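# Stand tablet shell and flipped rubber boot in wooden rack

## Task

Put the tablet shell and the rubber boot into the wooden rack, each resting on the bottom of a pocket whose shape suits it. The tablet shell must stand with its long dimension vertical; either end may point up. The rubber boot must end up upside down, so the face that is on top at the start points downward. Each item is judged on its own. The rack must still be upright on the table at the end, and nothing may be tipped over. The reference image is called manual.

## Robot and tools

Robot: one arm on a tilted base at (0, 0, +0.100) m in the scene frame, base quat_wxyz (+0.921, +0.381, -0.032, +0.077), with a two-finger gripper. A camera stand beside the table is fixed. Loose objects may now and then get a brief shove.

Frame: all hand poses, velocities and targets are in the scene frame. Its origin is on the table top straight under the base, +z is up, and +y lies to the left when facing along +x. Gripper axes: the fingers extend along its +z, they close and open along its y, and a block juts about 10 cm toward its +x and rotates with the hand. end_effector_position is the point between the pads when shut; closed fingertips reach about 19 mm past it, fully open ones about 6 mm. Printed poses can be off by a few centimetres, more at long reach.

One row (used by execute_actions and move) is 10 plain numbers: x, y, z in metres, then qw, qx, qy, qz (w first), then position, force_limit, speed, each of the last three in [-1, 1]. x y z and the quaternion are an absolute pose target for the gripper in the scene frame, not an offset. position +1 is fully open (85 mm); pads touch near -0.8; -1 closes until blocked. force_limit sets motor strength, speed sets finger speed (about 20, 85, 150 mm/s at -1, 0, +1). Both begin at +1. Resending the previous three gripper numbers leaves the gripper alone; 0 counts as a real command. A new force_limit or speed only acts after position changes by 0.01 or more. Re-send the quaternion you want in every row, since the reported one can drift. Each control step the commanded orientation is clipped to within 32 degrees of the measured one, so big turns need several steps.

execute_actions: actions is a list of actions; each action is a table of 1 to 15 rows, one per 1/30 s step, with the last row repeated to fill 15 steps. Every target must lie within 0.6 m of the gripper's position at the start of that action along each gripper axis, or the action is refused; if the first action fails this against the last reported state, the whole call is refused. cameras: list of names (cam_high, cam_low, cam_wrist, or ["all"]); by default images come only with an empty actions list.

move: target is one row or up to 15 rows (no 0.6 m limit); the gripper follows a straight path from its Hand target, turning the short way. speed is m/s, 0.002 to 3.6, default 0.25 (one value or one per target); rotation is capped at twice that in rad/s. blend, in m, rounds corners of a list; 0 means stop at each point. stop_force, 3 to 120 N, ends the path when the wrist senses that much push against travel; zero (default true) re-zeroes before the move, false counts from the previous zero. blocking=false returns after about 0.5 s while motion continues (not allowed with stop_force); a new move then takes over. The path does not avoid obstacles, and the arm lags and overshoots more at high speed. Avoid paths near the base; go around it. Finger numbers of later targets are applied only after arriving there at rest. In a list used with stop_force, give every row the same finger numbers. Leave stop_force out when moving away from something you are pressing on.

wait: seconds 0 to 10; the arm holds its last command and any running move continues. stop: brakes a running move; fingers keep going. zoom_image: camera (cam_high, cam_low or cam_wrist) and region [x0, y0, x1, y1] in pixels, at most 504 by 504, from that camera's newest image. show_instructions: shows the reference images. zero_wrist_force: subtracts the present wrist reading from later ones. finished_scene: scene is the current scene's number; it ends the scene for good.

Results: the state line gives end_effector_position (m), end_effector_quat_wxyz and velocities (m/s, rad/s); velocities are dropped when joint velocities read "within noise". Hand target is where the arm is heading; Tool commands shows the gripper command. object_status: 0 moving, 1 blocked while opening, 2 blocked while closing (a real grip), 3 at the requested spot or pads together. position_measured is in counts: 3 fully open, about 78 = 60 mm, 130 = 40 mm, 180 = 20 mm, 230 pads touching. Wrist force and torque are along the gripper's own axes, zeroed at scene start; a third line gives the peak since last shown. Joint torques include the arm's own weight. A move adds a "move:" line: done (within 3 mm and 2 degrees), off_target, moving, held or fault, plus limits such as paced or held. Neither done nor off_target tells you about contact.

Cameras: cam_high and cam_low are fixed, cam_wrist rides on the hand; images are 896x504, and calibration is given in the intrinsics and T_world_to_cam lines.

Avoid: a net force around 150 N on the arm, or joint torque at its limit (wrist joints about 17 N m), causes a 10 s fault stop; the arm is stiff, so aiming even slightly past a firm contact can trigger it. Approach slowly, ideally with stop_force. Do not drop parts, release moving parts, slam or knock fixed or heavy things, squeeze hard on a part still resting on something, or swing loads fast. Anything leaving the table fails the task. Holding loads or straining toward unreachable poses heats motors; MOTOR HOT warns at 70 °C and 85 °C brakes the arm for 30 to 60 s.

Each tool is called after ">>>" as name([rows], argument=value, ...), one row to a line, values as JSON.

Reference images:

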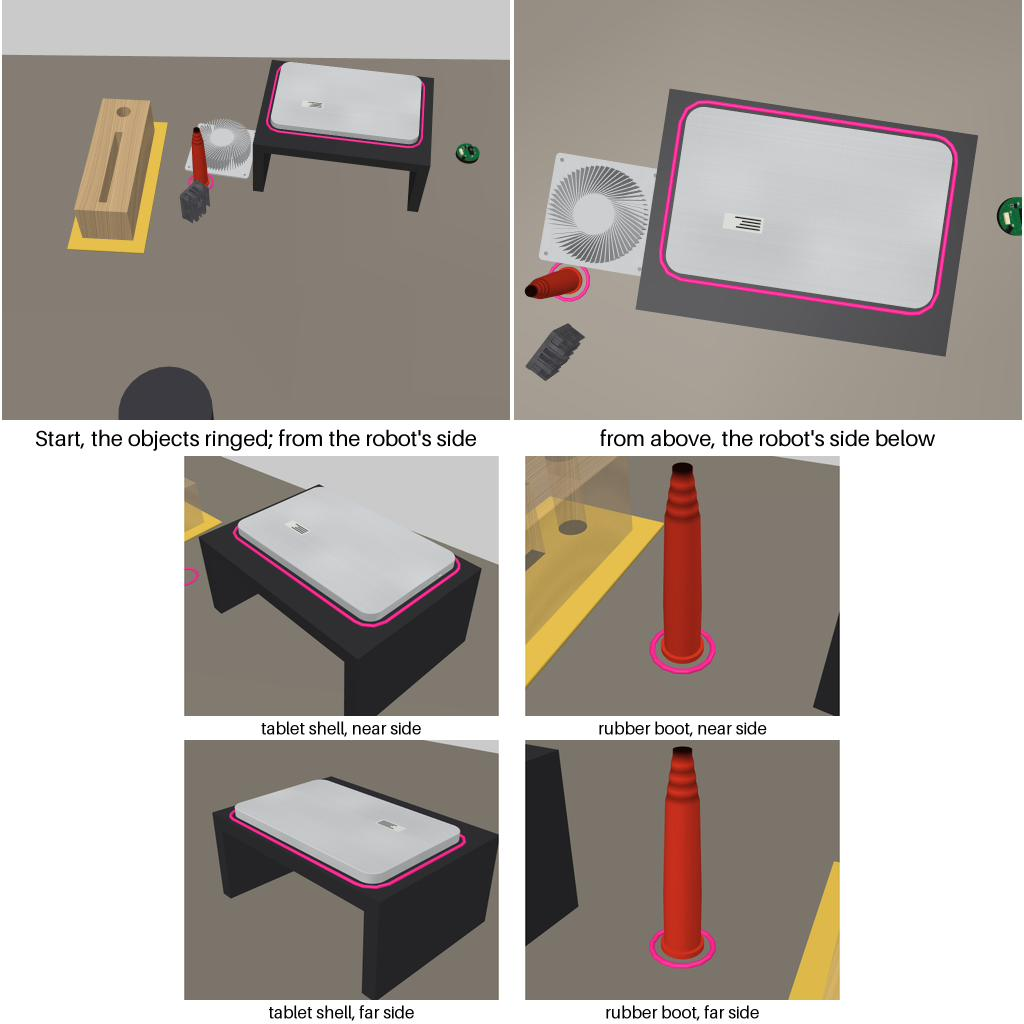

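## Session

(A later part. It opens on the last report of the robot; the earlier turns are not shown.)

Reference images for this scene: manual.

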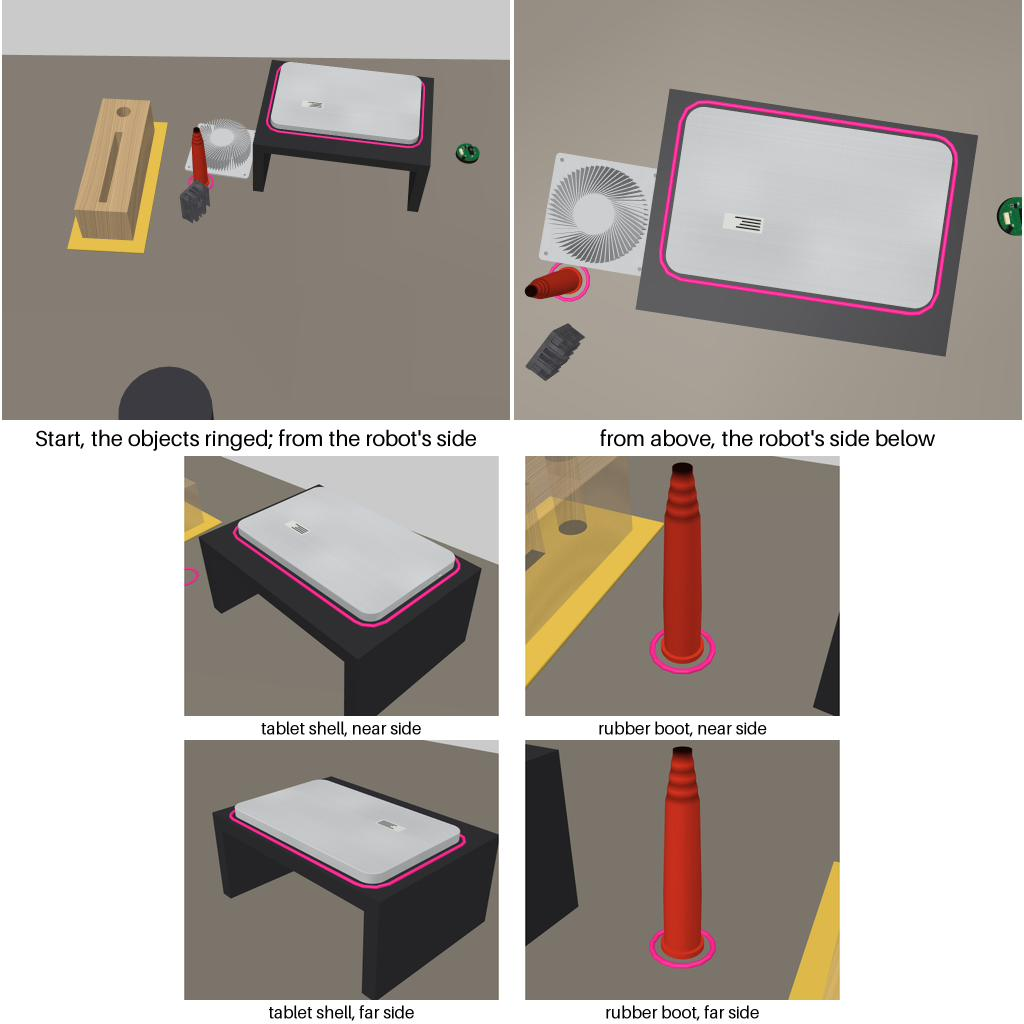

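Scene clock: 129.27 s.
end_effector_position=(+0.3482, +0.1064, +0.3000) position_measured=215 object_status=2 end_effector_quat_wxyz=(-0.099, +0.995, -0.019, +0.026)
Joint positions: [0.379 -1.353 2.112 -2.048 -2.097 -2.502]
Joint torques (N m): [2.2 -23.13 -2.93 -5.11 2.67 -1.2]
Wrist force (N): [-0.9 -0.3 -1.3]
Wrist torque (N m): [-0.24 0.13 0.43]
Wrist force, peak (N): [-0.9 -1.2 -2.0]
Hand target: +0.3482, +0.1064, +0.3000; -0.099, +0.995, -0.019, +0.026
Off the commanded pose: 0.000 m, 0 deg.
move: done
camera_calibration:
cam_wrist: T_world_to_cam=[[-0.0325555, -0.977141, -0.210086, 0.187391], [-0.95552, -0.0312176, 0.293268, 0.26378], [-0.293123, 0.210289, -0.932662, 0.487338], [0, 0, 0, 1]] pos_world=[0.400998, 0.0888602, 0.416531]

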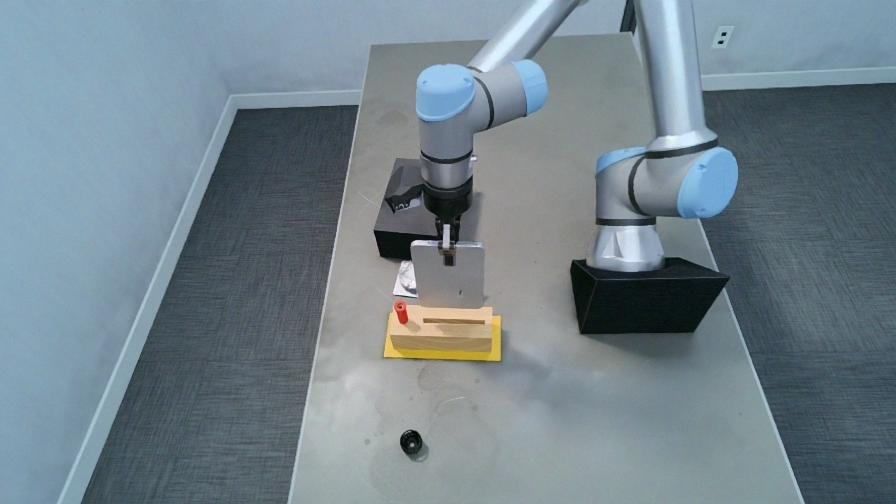

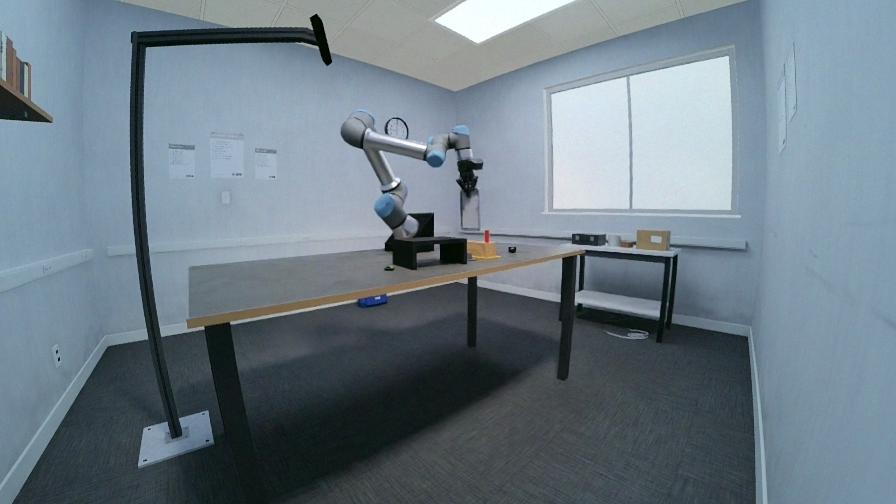

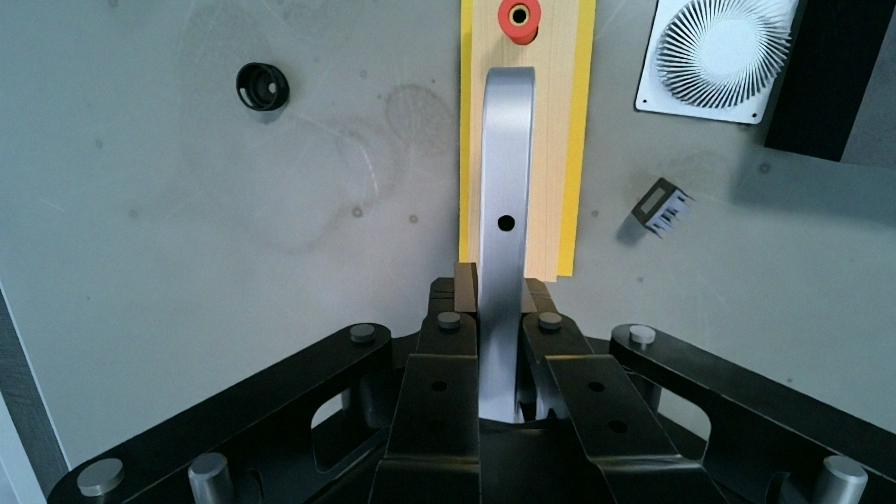

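>>> move(target=[0.3446, 0.1085, 0.268, -0.0988, 0.99459, -0.01925, 0.02587, -0.97, 0.9, -1], speed=0.1, stop_force=5, cameras=["cam_wrist", "cam_low", "cam_high"])

>>> zoom_image(camera="cam_high", region=[380, 270, 510, 350])

>>> zoom_image(camera="cam_low", region=[430, 190, 520, 270])

>>> zoom_image(camera="cam_wrist", region=[420, 0, 600, 290])

Scene clock: 131.17 s.
end_effector_position=(+0.3446, +0.1085, +0.2680) position_measured=215 object_status=2 end_effector_quat_wxyz=(-0.099, +0.995, -0.019, +0.026)
Joint positions: [0.344 -1.337 2.187 -2.158 -2.106 -2.542]
Joint torques (N m): [2.22 -0.18 -3.25 -4.83 -1.87 -1.34]
Wrist force (N): [-0.5 -0.4 -1.4]
Wrist torque (N m): [-0.25 0.06 0.43]
Wrist force, peak (N): [-0.5 -0.5 -2.1]
Hand target: +0.3446, +0.1085, +0.2680; -0.099, +0.995, -0.019, +0.026
Off the commanded pose: 0.000 m, 0 deg.
move: done
camera_calibration:
cam_wrist: T_world_to_cam=[[-0.0325827, -0.97712, -0.210177, 0.182647], [-0.955521, -0.0312185, 0.293265, 0.269792], [-0.293117, 0.210384, -0.932642, 0.455977], [0, 0, 0, 1]] pos_world=[0.397398, 0.0909604, 0.384531]

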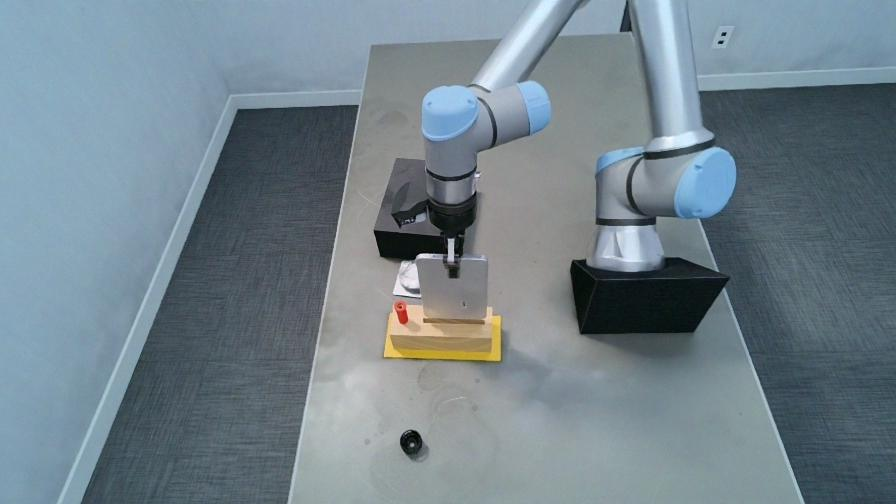

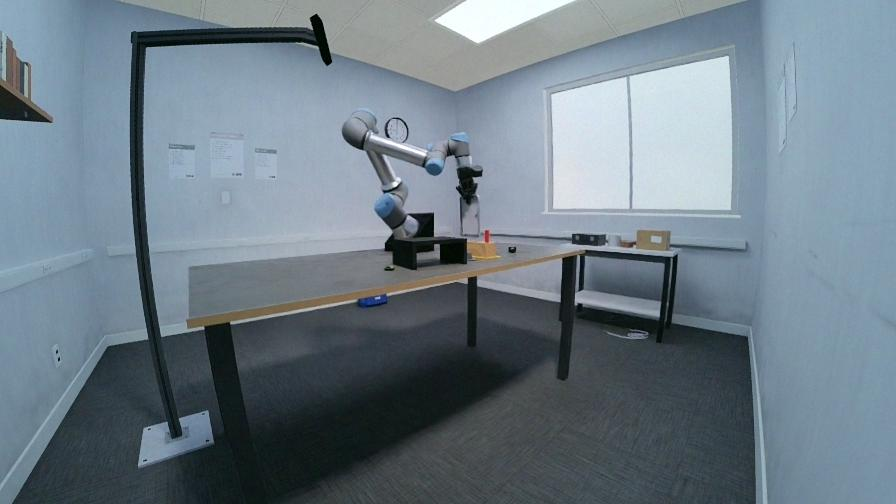

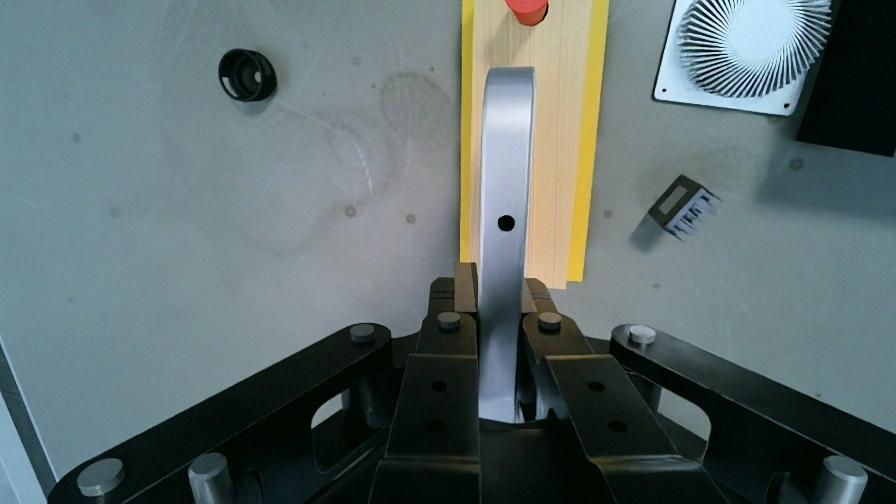

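Scaled by 3.877 from the camera's 896x504 image, which has a finer 1280x720 frame.

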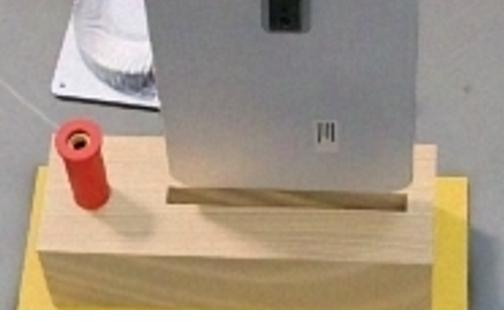

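Scaled by 5.600 from the camera's 896x504 image, which has a finer 1280x720 frame.

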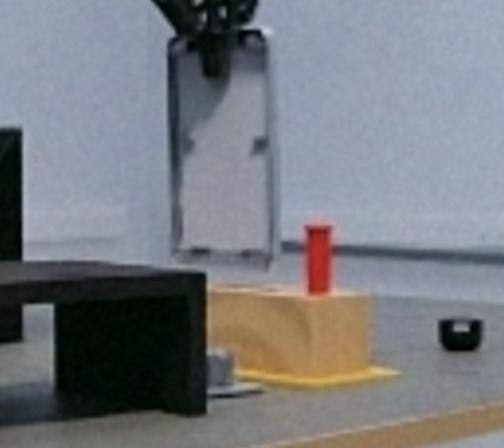

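Scaled by 1.738 from the camera's 896x504 image, which has a finer 1280x720 frame.

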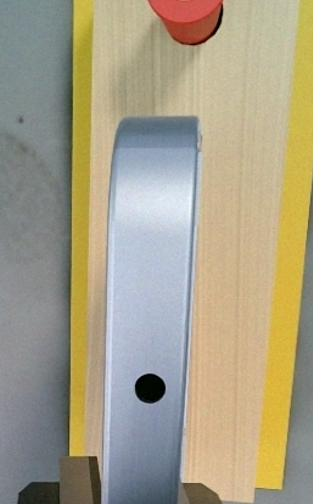

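>>> move(target=[0.3435, 0.1085, 0.257, -0.0988, 0.99459, -0.01925, 0.02587, -0.97, 0.9, -1], speed=0.03, stop_force=4, cameras=["cam_low", "cam_high"])

>>> zoom_image(camera="cam_high", region=[410, 290, 510, 350])

>>> zoom_image(camera="cam_low", region=[450, 220, 510, 260])

Scene clock: 132.87 s.
end_effector_position=(+0.3435, +0.1085, +0.2570) position_measured=215 object_status=2 end_effector_quat_wxyz=(-0.099, +0.995, -0.019, +0.026)
Joint positions: [0.33 -1.331 2.212 -2.198 -2.11 -2.558]
Joint torques (N m): [2.15 -0.36 -3.08 -4.91 -1.86 -1.1]
Wrist force (N): [-0.6 -0.3 -1.5]
Wrist torque (N m): [-0.23 0.08 0.43]
Wrist force, peak (N): [-0.8 -0.5 -1.9]
Hand target: +0.3435, +0.1085, +0.2570; -0.099, +0.995, -0.019, +0.026
Off the commanded pose: 0.000 m, 0 deg.
move: done
Images, in order (width x height): cam_high 896x504, cam_low 896x504.

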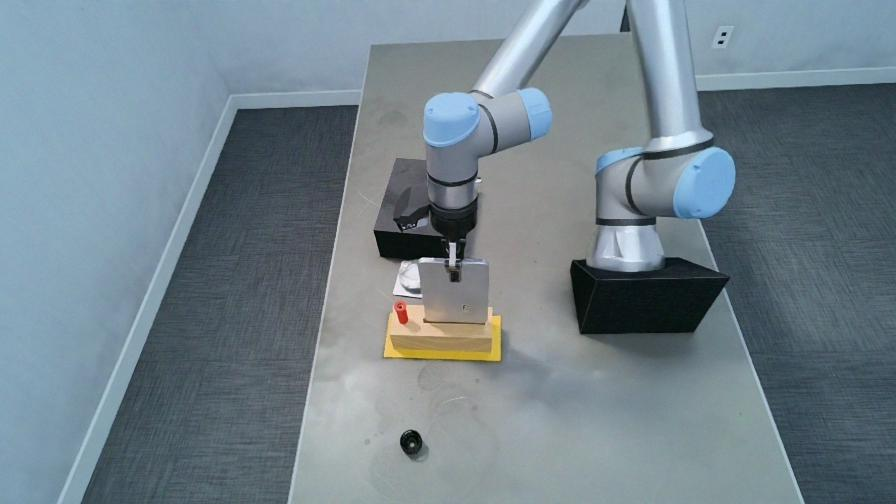

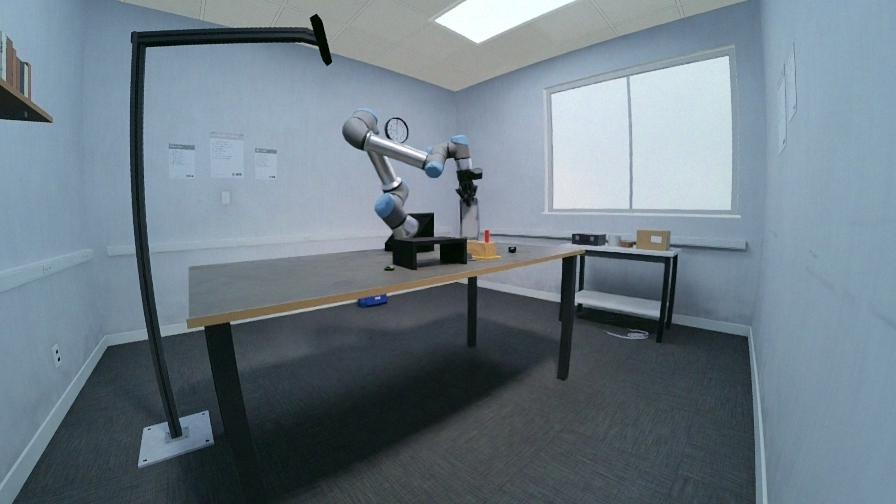

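Scaled by 5.040 from the camera's 896x504 image, which has a finer 1280x720 frame.

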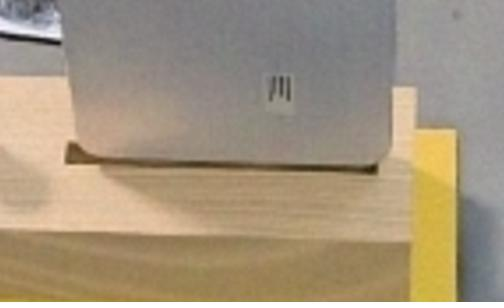

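Scaled by 8.400 from the camera's 896x504 image, which has a finer 1280x720 frame.

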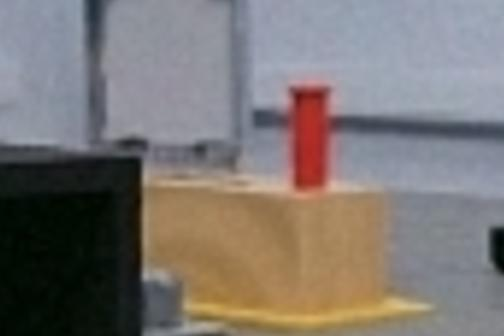

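>>> zoom_image(camera="cam_high", region=[414, 304, 454, 328])

>>> zoom_image(camera="cam_high", region=[460, 304, 500, 328])

Scaled by 12.600 from the camera's 896x504 image, which has a finer 1280x720 frame.

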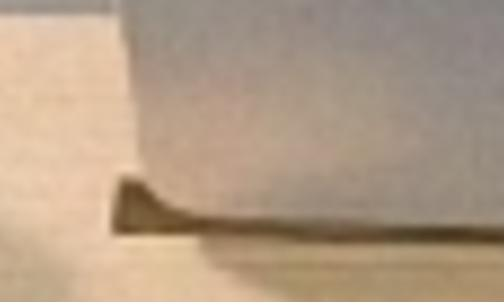

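Scaled by 12.600 from the camera's 896x504 image, which has a finer 1280x720 frame.

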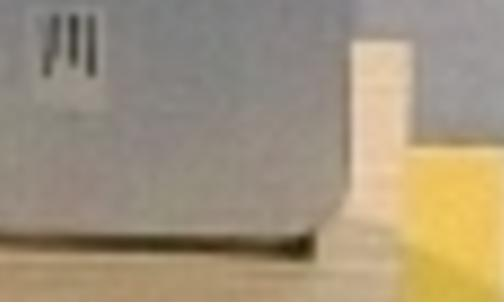

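>>> move(target=[0.3494, 0.1065, 0.255, -0.0988, 0.99459, -0.01925, 0.02587, -0.97, 0.9, -1], speed=0.03, cameras=["cam_high", "cam_low"])

>>> zoom_image(camera="cam_high", region=[414, 304, 454, 328])

>>> zoom_image(camera="cam_high", region=[460, 304, 500, 328])

Scene clock: 134.63 s.
end_effector_position=(+0.3493, +0.1065, +0.2550) position_measured=215 object_status=2 end_effector_quat_wxyz=(-0.099, +0.995, -0.019, +0.026)
Joint positions: [0.318 -1.326 2.207 -2.205 -2.113 -2.571]
Joint torques (N m): [1.06 -0.45 -36.79 -4.99 -2.29 -1.13]
Wrist force (N): [-0.7 -0.5 -1.7]
Wrist torque (N m): [-0.26 0.09 0.43]
Wrist force, peak (N): [-1.1 -0.2 -1.8]
Hand target: +0.3494, +0.1065, +0.2550; -0.099, +0.995, -0.019, +0.026
Off the commanded pose: 0.000 m, 0 deg.
move: done
Images, in order (width x height): cam_high 896x504, cam_low 896x504.

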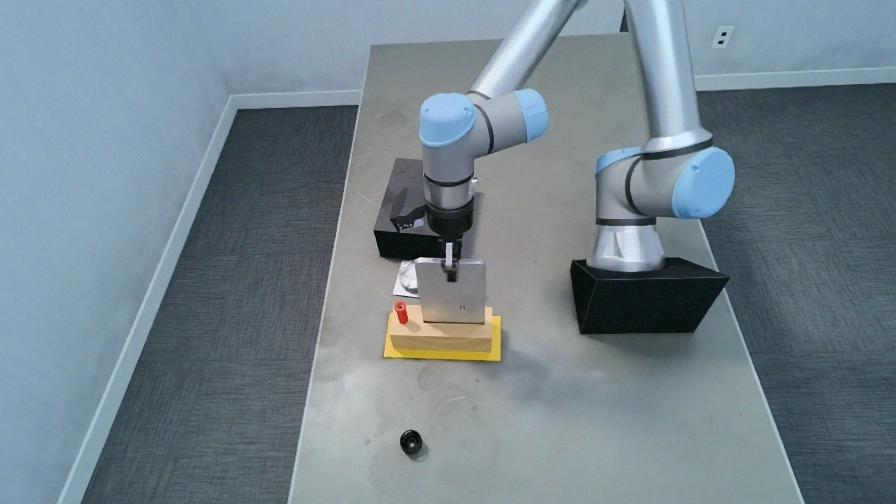

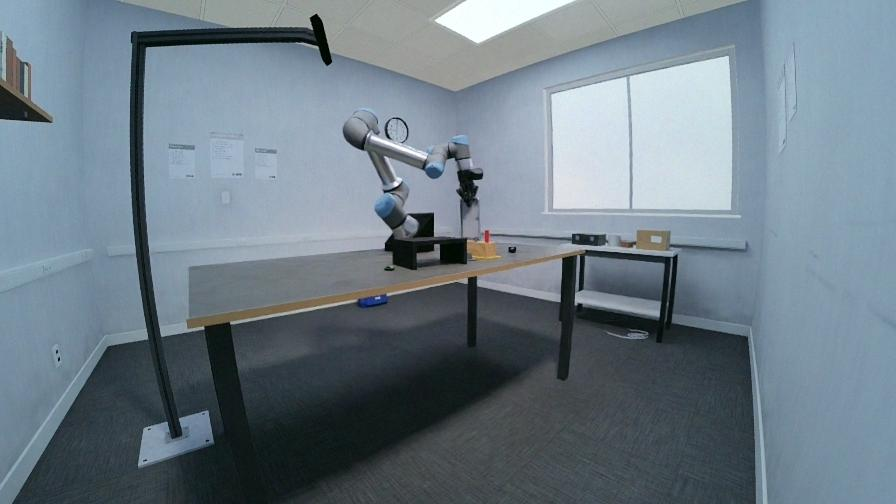

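Scaled by 12.600 from the camera's 896x504 image, which has a finer 1280x720 frame.

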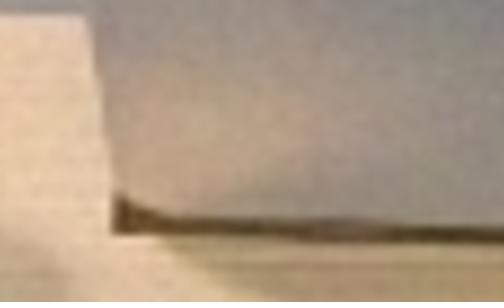

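Scaled by 12.600 from the camera's 896x504 image, which has a finer 1280x720 frame.

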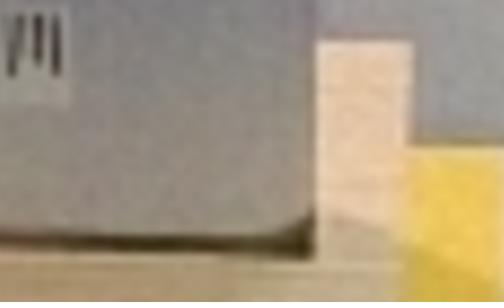

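>>> move(target=[0.3494, 0.1065, 0.235, -0.0988, 0.99459, -0.01925, 0.02587, -0.97, 0.9, -1], speed=0.012, stop_force=4, cameras=["cam_high", "cam_low"])

>>> zoom_image(camera="cam_high", region=[414, 304, 454, 328])

>>> zoom_image(camera="cam_high", region=[460, 304, 500, 328])

>>> zoom_image(camera="cam_low", region=[450, 220, 510, 260])

Scene clock: 136.23 s.
end_effector_position=(+0.3495, +0.1065, +0.2533) position_measured=215 object_status=2 end_effector_quat_wxyz=(-0.099, +0.995, -0.019, +0.026)
Joint positions: [0.316 -1.324 2.21 -2.211 -2.113 -2.574]
Joint torques (N m): [26.74 -22.37 -33.42 -0.39 1.77 0.86]
Wrist force (N): [0.1 -1.6 -6.5]
Wrist torque (N m): [-0.28 -0.02 0.45]
Wrist force, peak (N): [1.7 -2.7 -16.0]
Hand target: +0.3495, +0.1065, +0.2533; -0.099, +0.995, -0.019, +0.026
Off the commanded pose: 0.018 m, 0 deg.
move: contact
Images, in order (width x height): cam_high 896x504, cam_low 896x504.

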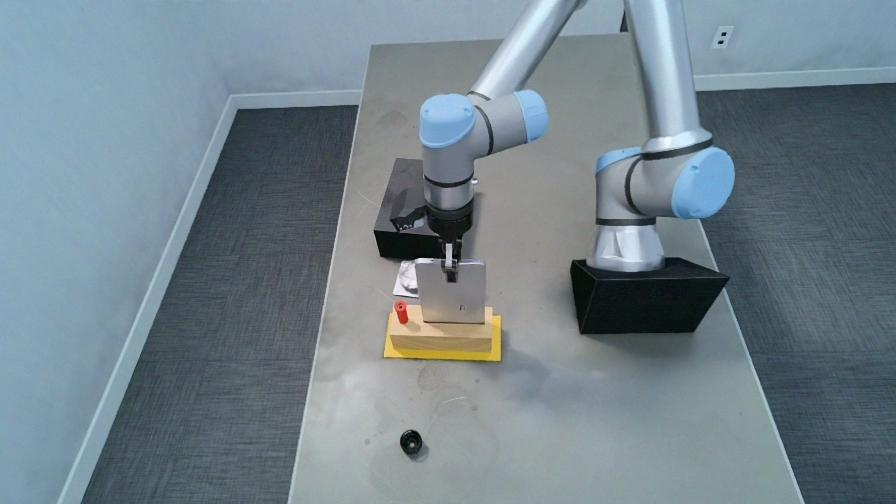

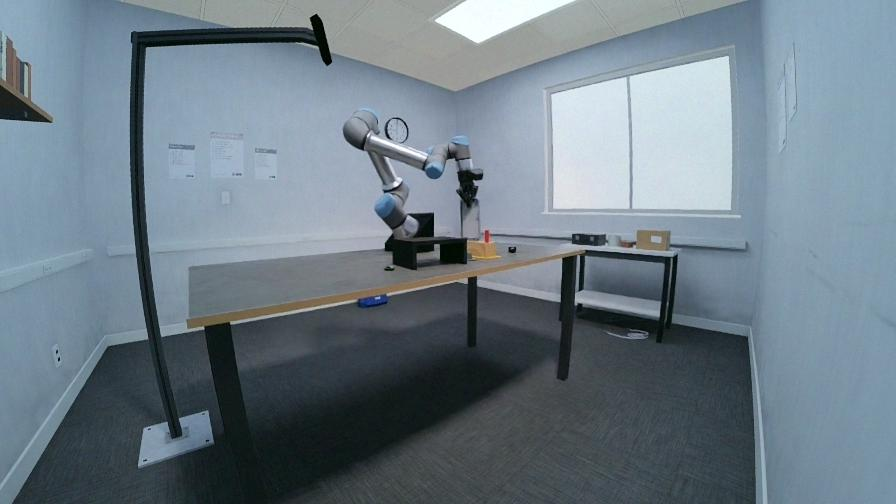

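Scaled by 12.600 from the camera's 896x504 image, which has a finer 1280x720 frame.

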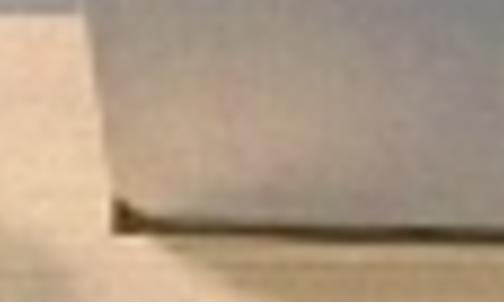

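Scaled by 12.600 from the camera's 896x504 image, which has a finer 1280x720 frame.

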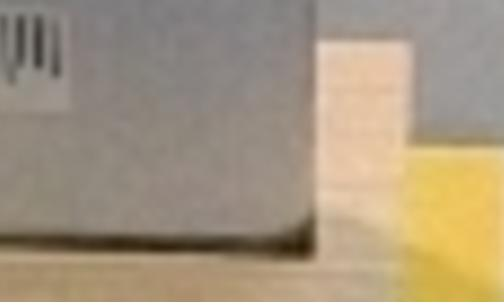

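Scaled by 8.400 from the camera's 896x504 image, which has a finer 1280x720 frame.

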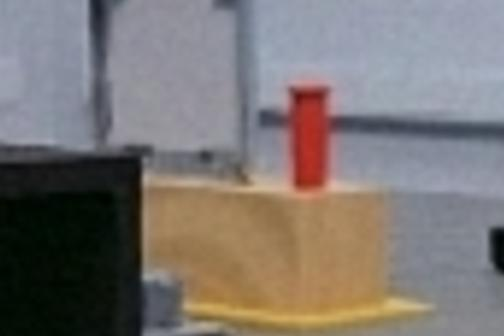

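>>> move(target=[0.3494, 0.1083, 0.256, -0.0988, 0.99459, -0.01925, 0.02587, -0.97, 0.9, -1], speed=0.05)

>>> move(target=[0.3494, 0.1083, 0.235, -0.0988, 0.99459, -0.01925, 0.02587, -0.97, 0.9, -1], speed=0.012, stop_force=4, cameras=["cam_high", "cam_low"])

>>> zoom_image(camera="cam_high", region=[414, 304, 454, 328])

>>> zoom_image(camera="cam_high", region=[460, 304, 500, 328])

Scene clock: 137.20 s.
end_effector_position=(+0.3494, +0.1083, +0.2560) position_measured=215 object_status=2 end_effector_quat_wxyz=(-0.099, +0.995, -0.019, +0.026)
Joint positions: [0.322 -1.322 2.203 -2.203 -2.112 -2.567]
Joint torques (N m): [27.46 -1.03 -36.75 -0.38 1.76 0.87]
Wrist force (N): [-0.7 -0.3 -1.5]
Wrist torque (N m): [-0.23 0.07 0.44]
Wrist force, peak (N): [0.3 -1.6 -6.6]
Hand target: +0.3494, +0.1083, +0.2560; -0.099, +0.995, -0.019, +0.026
Off the commanded pose: 0.000 m, 0 deg.
move: done

Scene clock: 139.77 s.
end_effector_position=(+0.3494, +0.1083, +0.2350) position_measured=215 object_status=2 end_effector_quat_wxyz=(-0.099, +0.995, -0.019, +0.026)
Joint positions: [0.292 -1.303 2.245 -2.28 -2.119 -2.6]
Joint torques (N m): [2.36 -0.53 -1.4 -4.09 -1.93 -1.14]
Wrist force (N): [0.7 -0.6 -2.1]
Wrist torque (N m): [-0.27 0.33 0.43]
Wrist force, peak (N): [1.0 -0.5 -2.3]
Hand target: +0.3494, +0.1083, +0.2350; -0.099, +0.995, -0.019, +0.026
Off the commanded pose: 0.000 m, 0 deg.
move: done
Images, in order (width x height): cam_high 896x504, cam_low 896x504.

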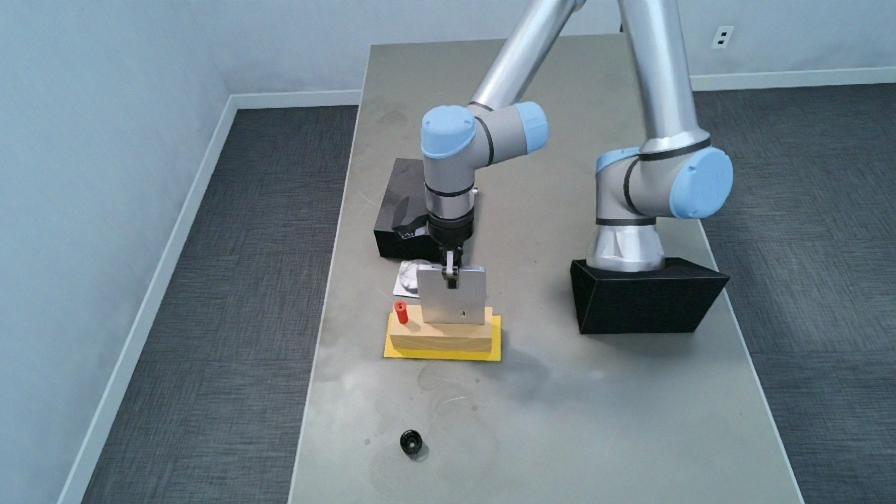

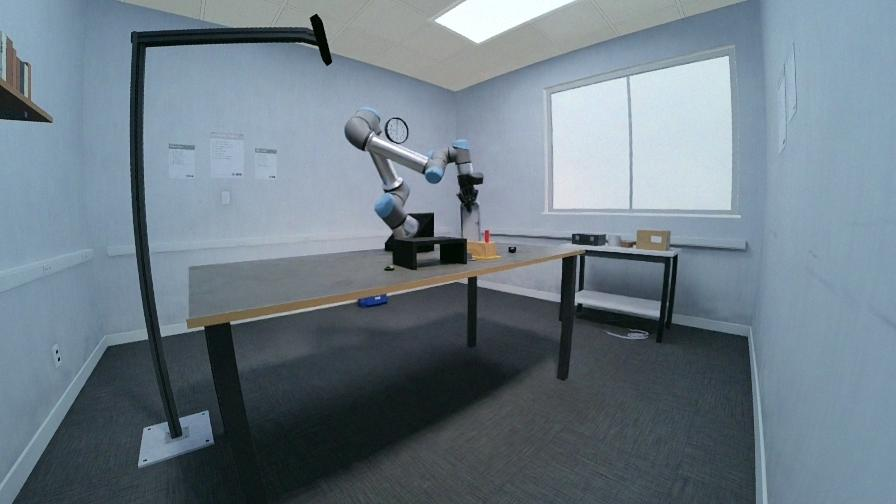

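Scaled by 12.600 from the camera's 896x504 image, which has a finer 1280x720 frame.

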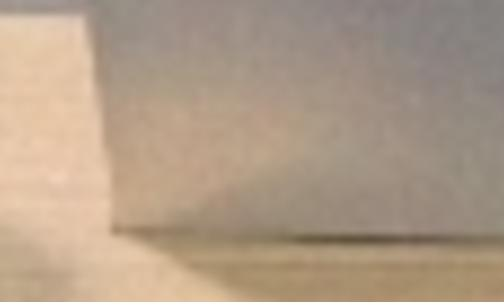

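Scaled by 12.600 from the camera's 896x504 image, which has a finer 1280x720 frame.

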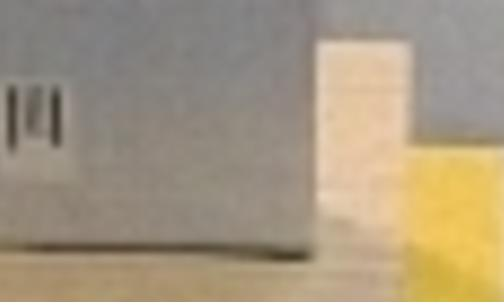

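>>> move([
  [0.3494, 0.1083, 0.202, -0.0988, 0.99459, -0.01925, 0.02587, -0.97, 0.9, -1],
  [0.3494, 0.1083, 0.180, -0.0988, 0.99459, -0.01925, 0.02587, -0.97, 0.9, -1],
], speed=[0.025, 0.01], stop_force=6, cameras=["cam_high", "cam_low"])

>>> zoom_image(camera="cam_high", region=[390, 260, 510, 350])

>>> zoom_image(camera="cam_low", region=[430, 190, 520, 270])

Scene clock: 142.50 s.
end_effector_position=(+0.3494, +0.1083, +0.2019) position_measured=215 object_status=2 end_effector_quat_wxyz=(-0.099, +0.995, -0.019, +0.026)
Joint positions: [0.243 -1.264 2.307 -2.41 -2.129 -2.657]
Joint torques (N m): [26.91 -22.59 -26.53 0.54 1.72 0.84]
Wrist force (N): [2.3 -2.4 -10.0]
Wrist torque (N m): [-0.37 0.21 0.45]
Wrist force, peak (N): [3.3 -3.6 -18.5]
Hand target: +0.3494, +0.1083, +0.2019; -0.099, +0.995, -0.019, +0.026
Off the commanded pose: 0.022 m, 0 deg.
move: contact; path passed 0 of 2 targets
Images, in order (width x height): cam_high 896x504, cam_low 896x504.

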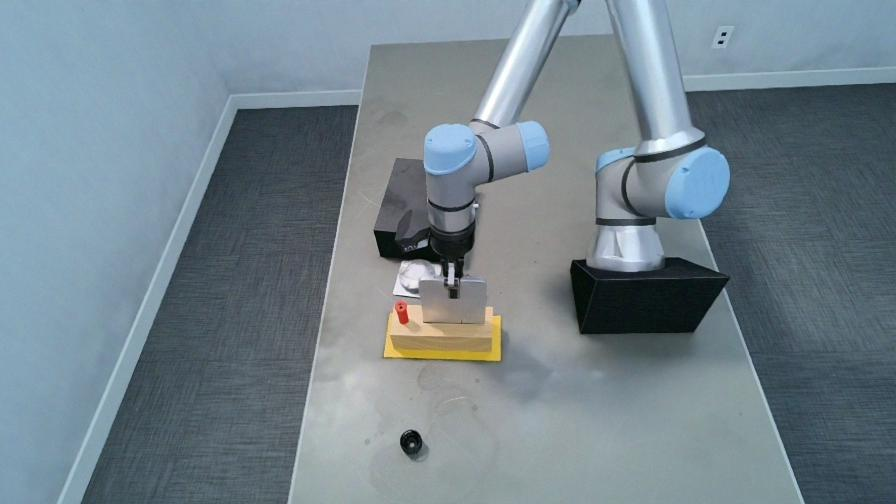

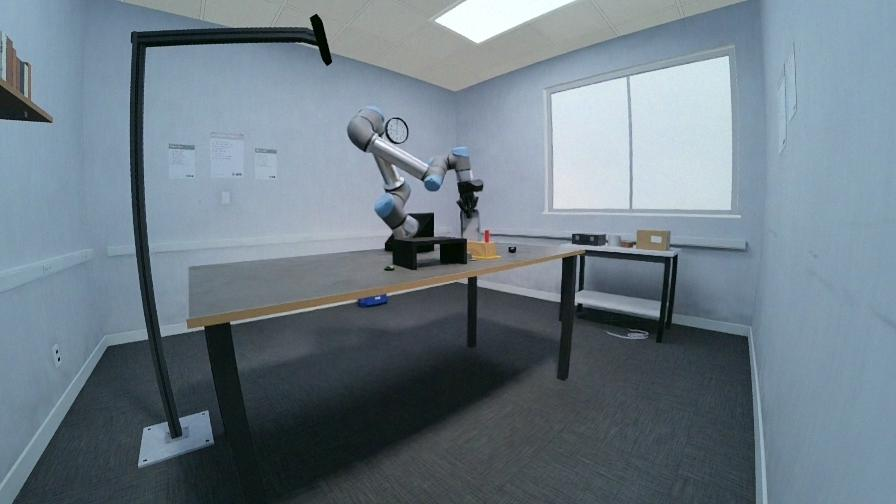

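Scaled by 4.200 from the camera's 896x504 image, which has a finer 1280x720 frame.

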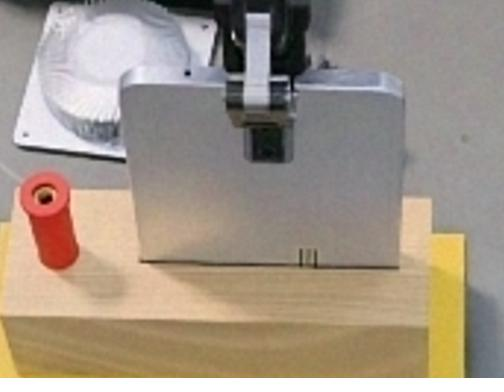

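Scaled by 5.600 from the camera's 896x504 image, which has a finer 1280x720 frame.

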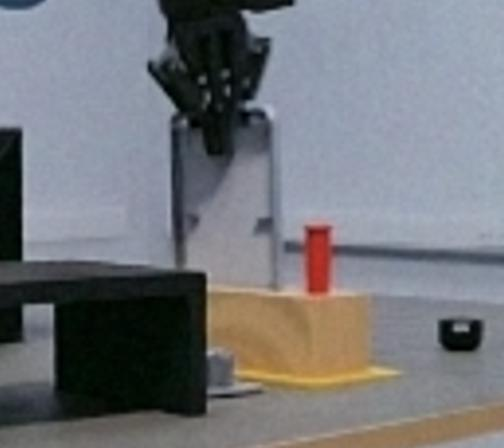

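>>> move(target=[0.3494, 0.1083, 0.190, -0.0988, 0.99459, -0.01925, 0.02587, -0.97, 0.9, -1], speed=0.008, stop_force=9)

>>> zoom_image(camera="cam_high", region=[400, 270, 460, 330])

Scene clock: 144.00 s.
end_effector_position=(+0.3496, +0.1083, +0.2014) position_measured=215 object_status=2 end_effector_quat_wxyz=(-0.099, +0.995, -0.019, +0.026)
Joint positions: [0.242 -1.264 2.308 -2.414 -2.129 -2.658]
Joint torques (N m): [24.59 -18.66 -21.95 1.09 1.65 0.83]
Wrist force (N): [2.3 -3.0 -19.9]
Wrist torque (N m): [-0.55 -0.14 0.44]
Wrist force, peak (N): [2.0 -3.6 -25.6]
Hand target: +0.3496, +0.1083, +0.2014; -0.099, +0.995, -0.019, +0.026
Off the commanded pose: 0.011 m, 0 deg.
move: contact

Scaled by 8.400 from the camera's 896x504 image, which has a finer 1280x720 frame.
This view is cut from an older image: the scene may have changed since it was taken.

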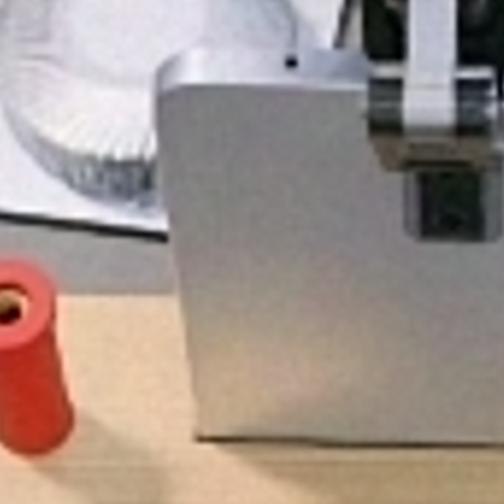

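>>> move([
  [0.3494, 0.1083, 0.2019, -0.0988, 0.99459, -0.01925, 0.02587, -0.97, 0.9, -1],
  [0.3494, 0.1083, 0.2019, -0.0988, 0.99459, -0.01925, 0.02587, 0.1, 0.0, -0.6],
  [0.3494, 0.0983, 0.262, -0.0988, 0.99459, -0.01925, 0.02587, 0.1, 0.0, -0.6],
  [0.3494, 0.0933, 0.36, -0.0988, 0.99459, -0.01925, 0.02587, 0.1, 0.0, -0.6],
], speed=[0.02, 0.05, 0.12, 0.3], blend=[0, 0, 0.02, 0], cameras=["cam_wrist", "cam_high", "cam_low"])

>>> zoom_image(camera="cam_high", region=[360, 240, 510, 380])

>>> zoom_image(camera="cam_low", region=[430, 190, 520, 270])

Scene clock: 147.57 s.
end_effector_position=(+0.3494, +0.0933, +0.3600) position_measured=117 object_status=3 end_effector_quat_wxyz=(-0.099, +0.995, -0.019, +0.026)
Joint positions: [0.435 -1.386 1.977 -1.848 -2.08 -2.441]
Joint torques (N m): [25.91 1.54 -39.2 -0.75 2.84 1.44]
Wrist force (N): [-0.9 -0.7 -2.4]
Wrist torque (N m): [-0.27 0.11 0.35]
Wrist force, peak (N): [2.3 -3.3 -20.3]
Hand target: +0.3494, +0.0933, +0.3600; -0.099, +0.995, -0.019, +0.026
Off the commanded pose: 0.000 m, 0 deg.
move: done
camera_calibration:
cam_wrist: T_world_to_cam=[[-0.0326108, -0.977099, -0.210272, 0.187343], [-0.95555, -0.0311992, 0.293173, 0.246978], [-0.293019, 0.210486, -0.93265, 0.546342], [0, 0, 0, 1]] pos_world=[0.402198, 0.0757606, 0.476531]

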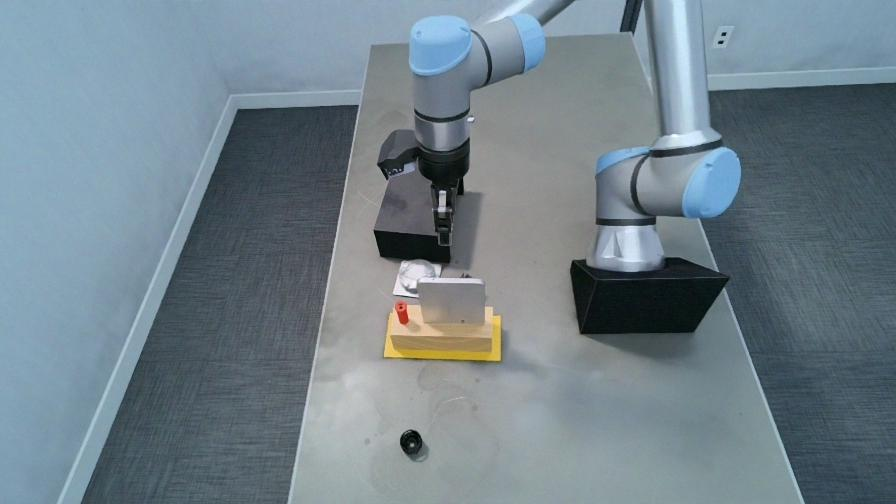

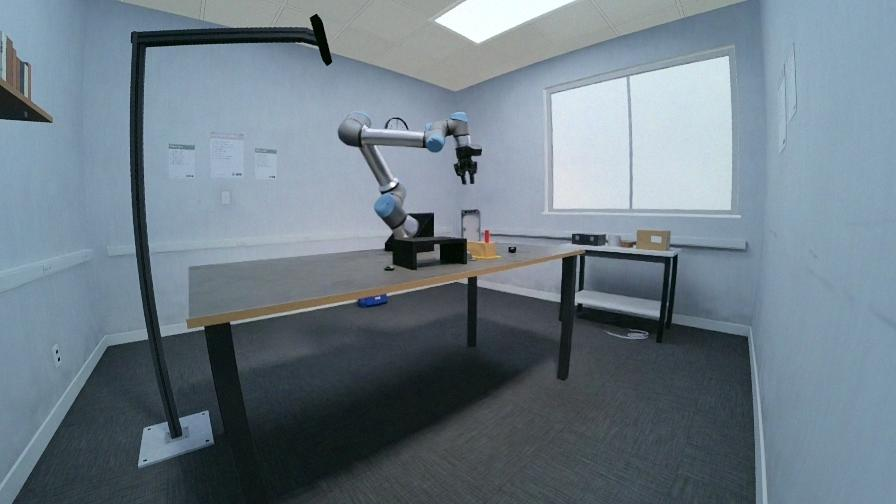

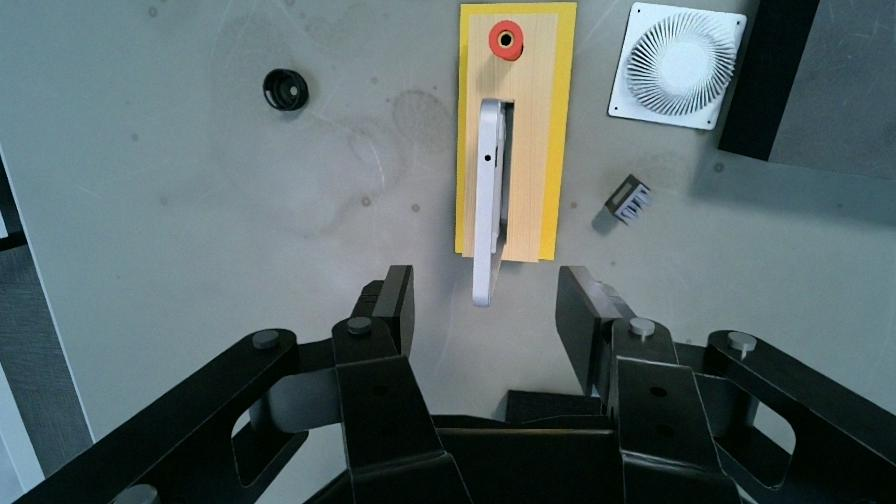

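Scaled by 3.360 from the camera's 896x504 image, which has a finer 1280x720 frame.

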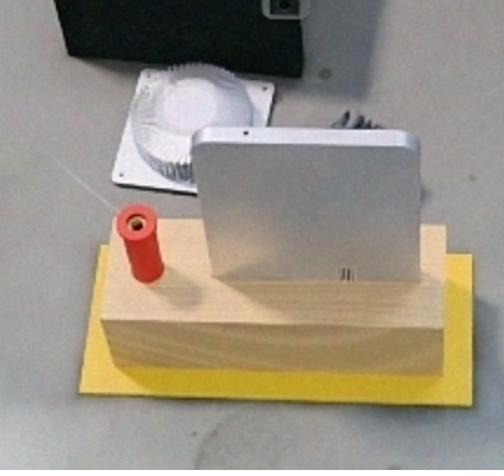

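Scaled by 5.600 from the camera's 896x504 image, which has a finer 1280x720 frame.

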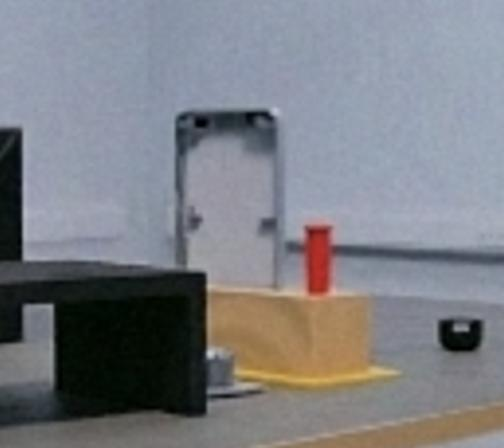

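>>> finished_scene(scene=1)

The scene is finished: the task was done.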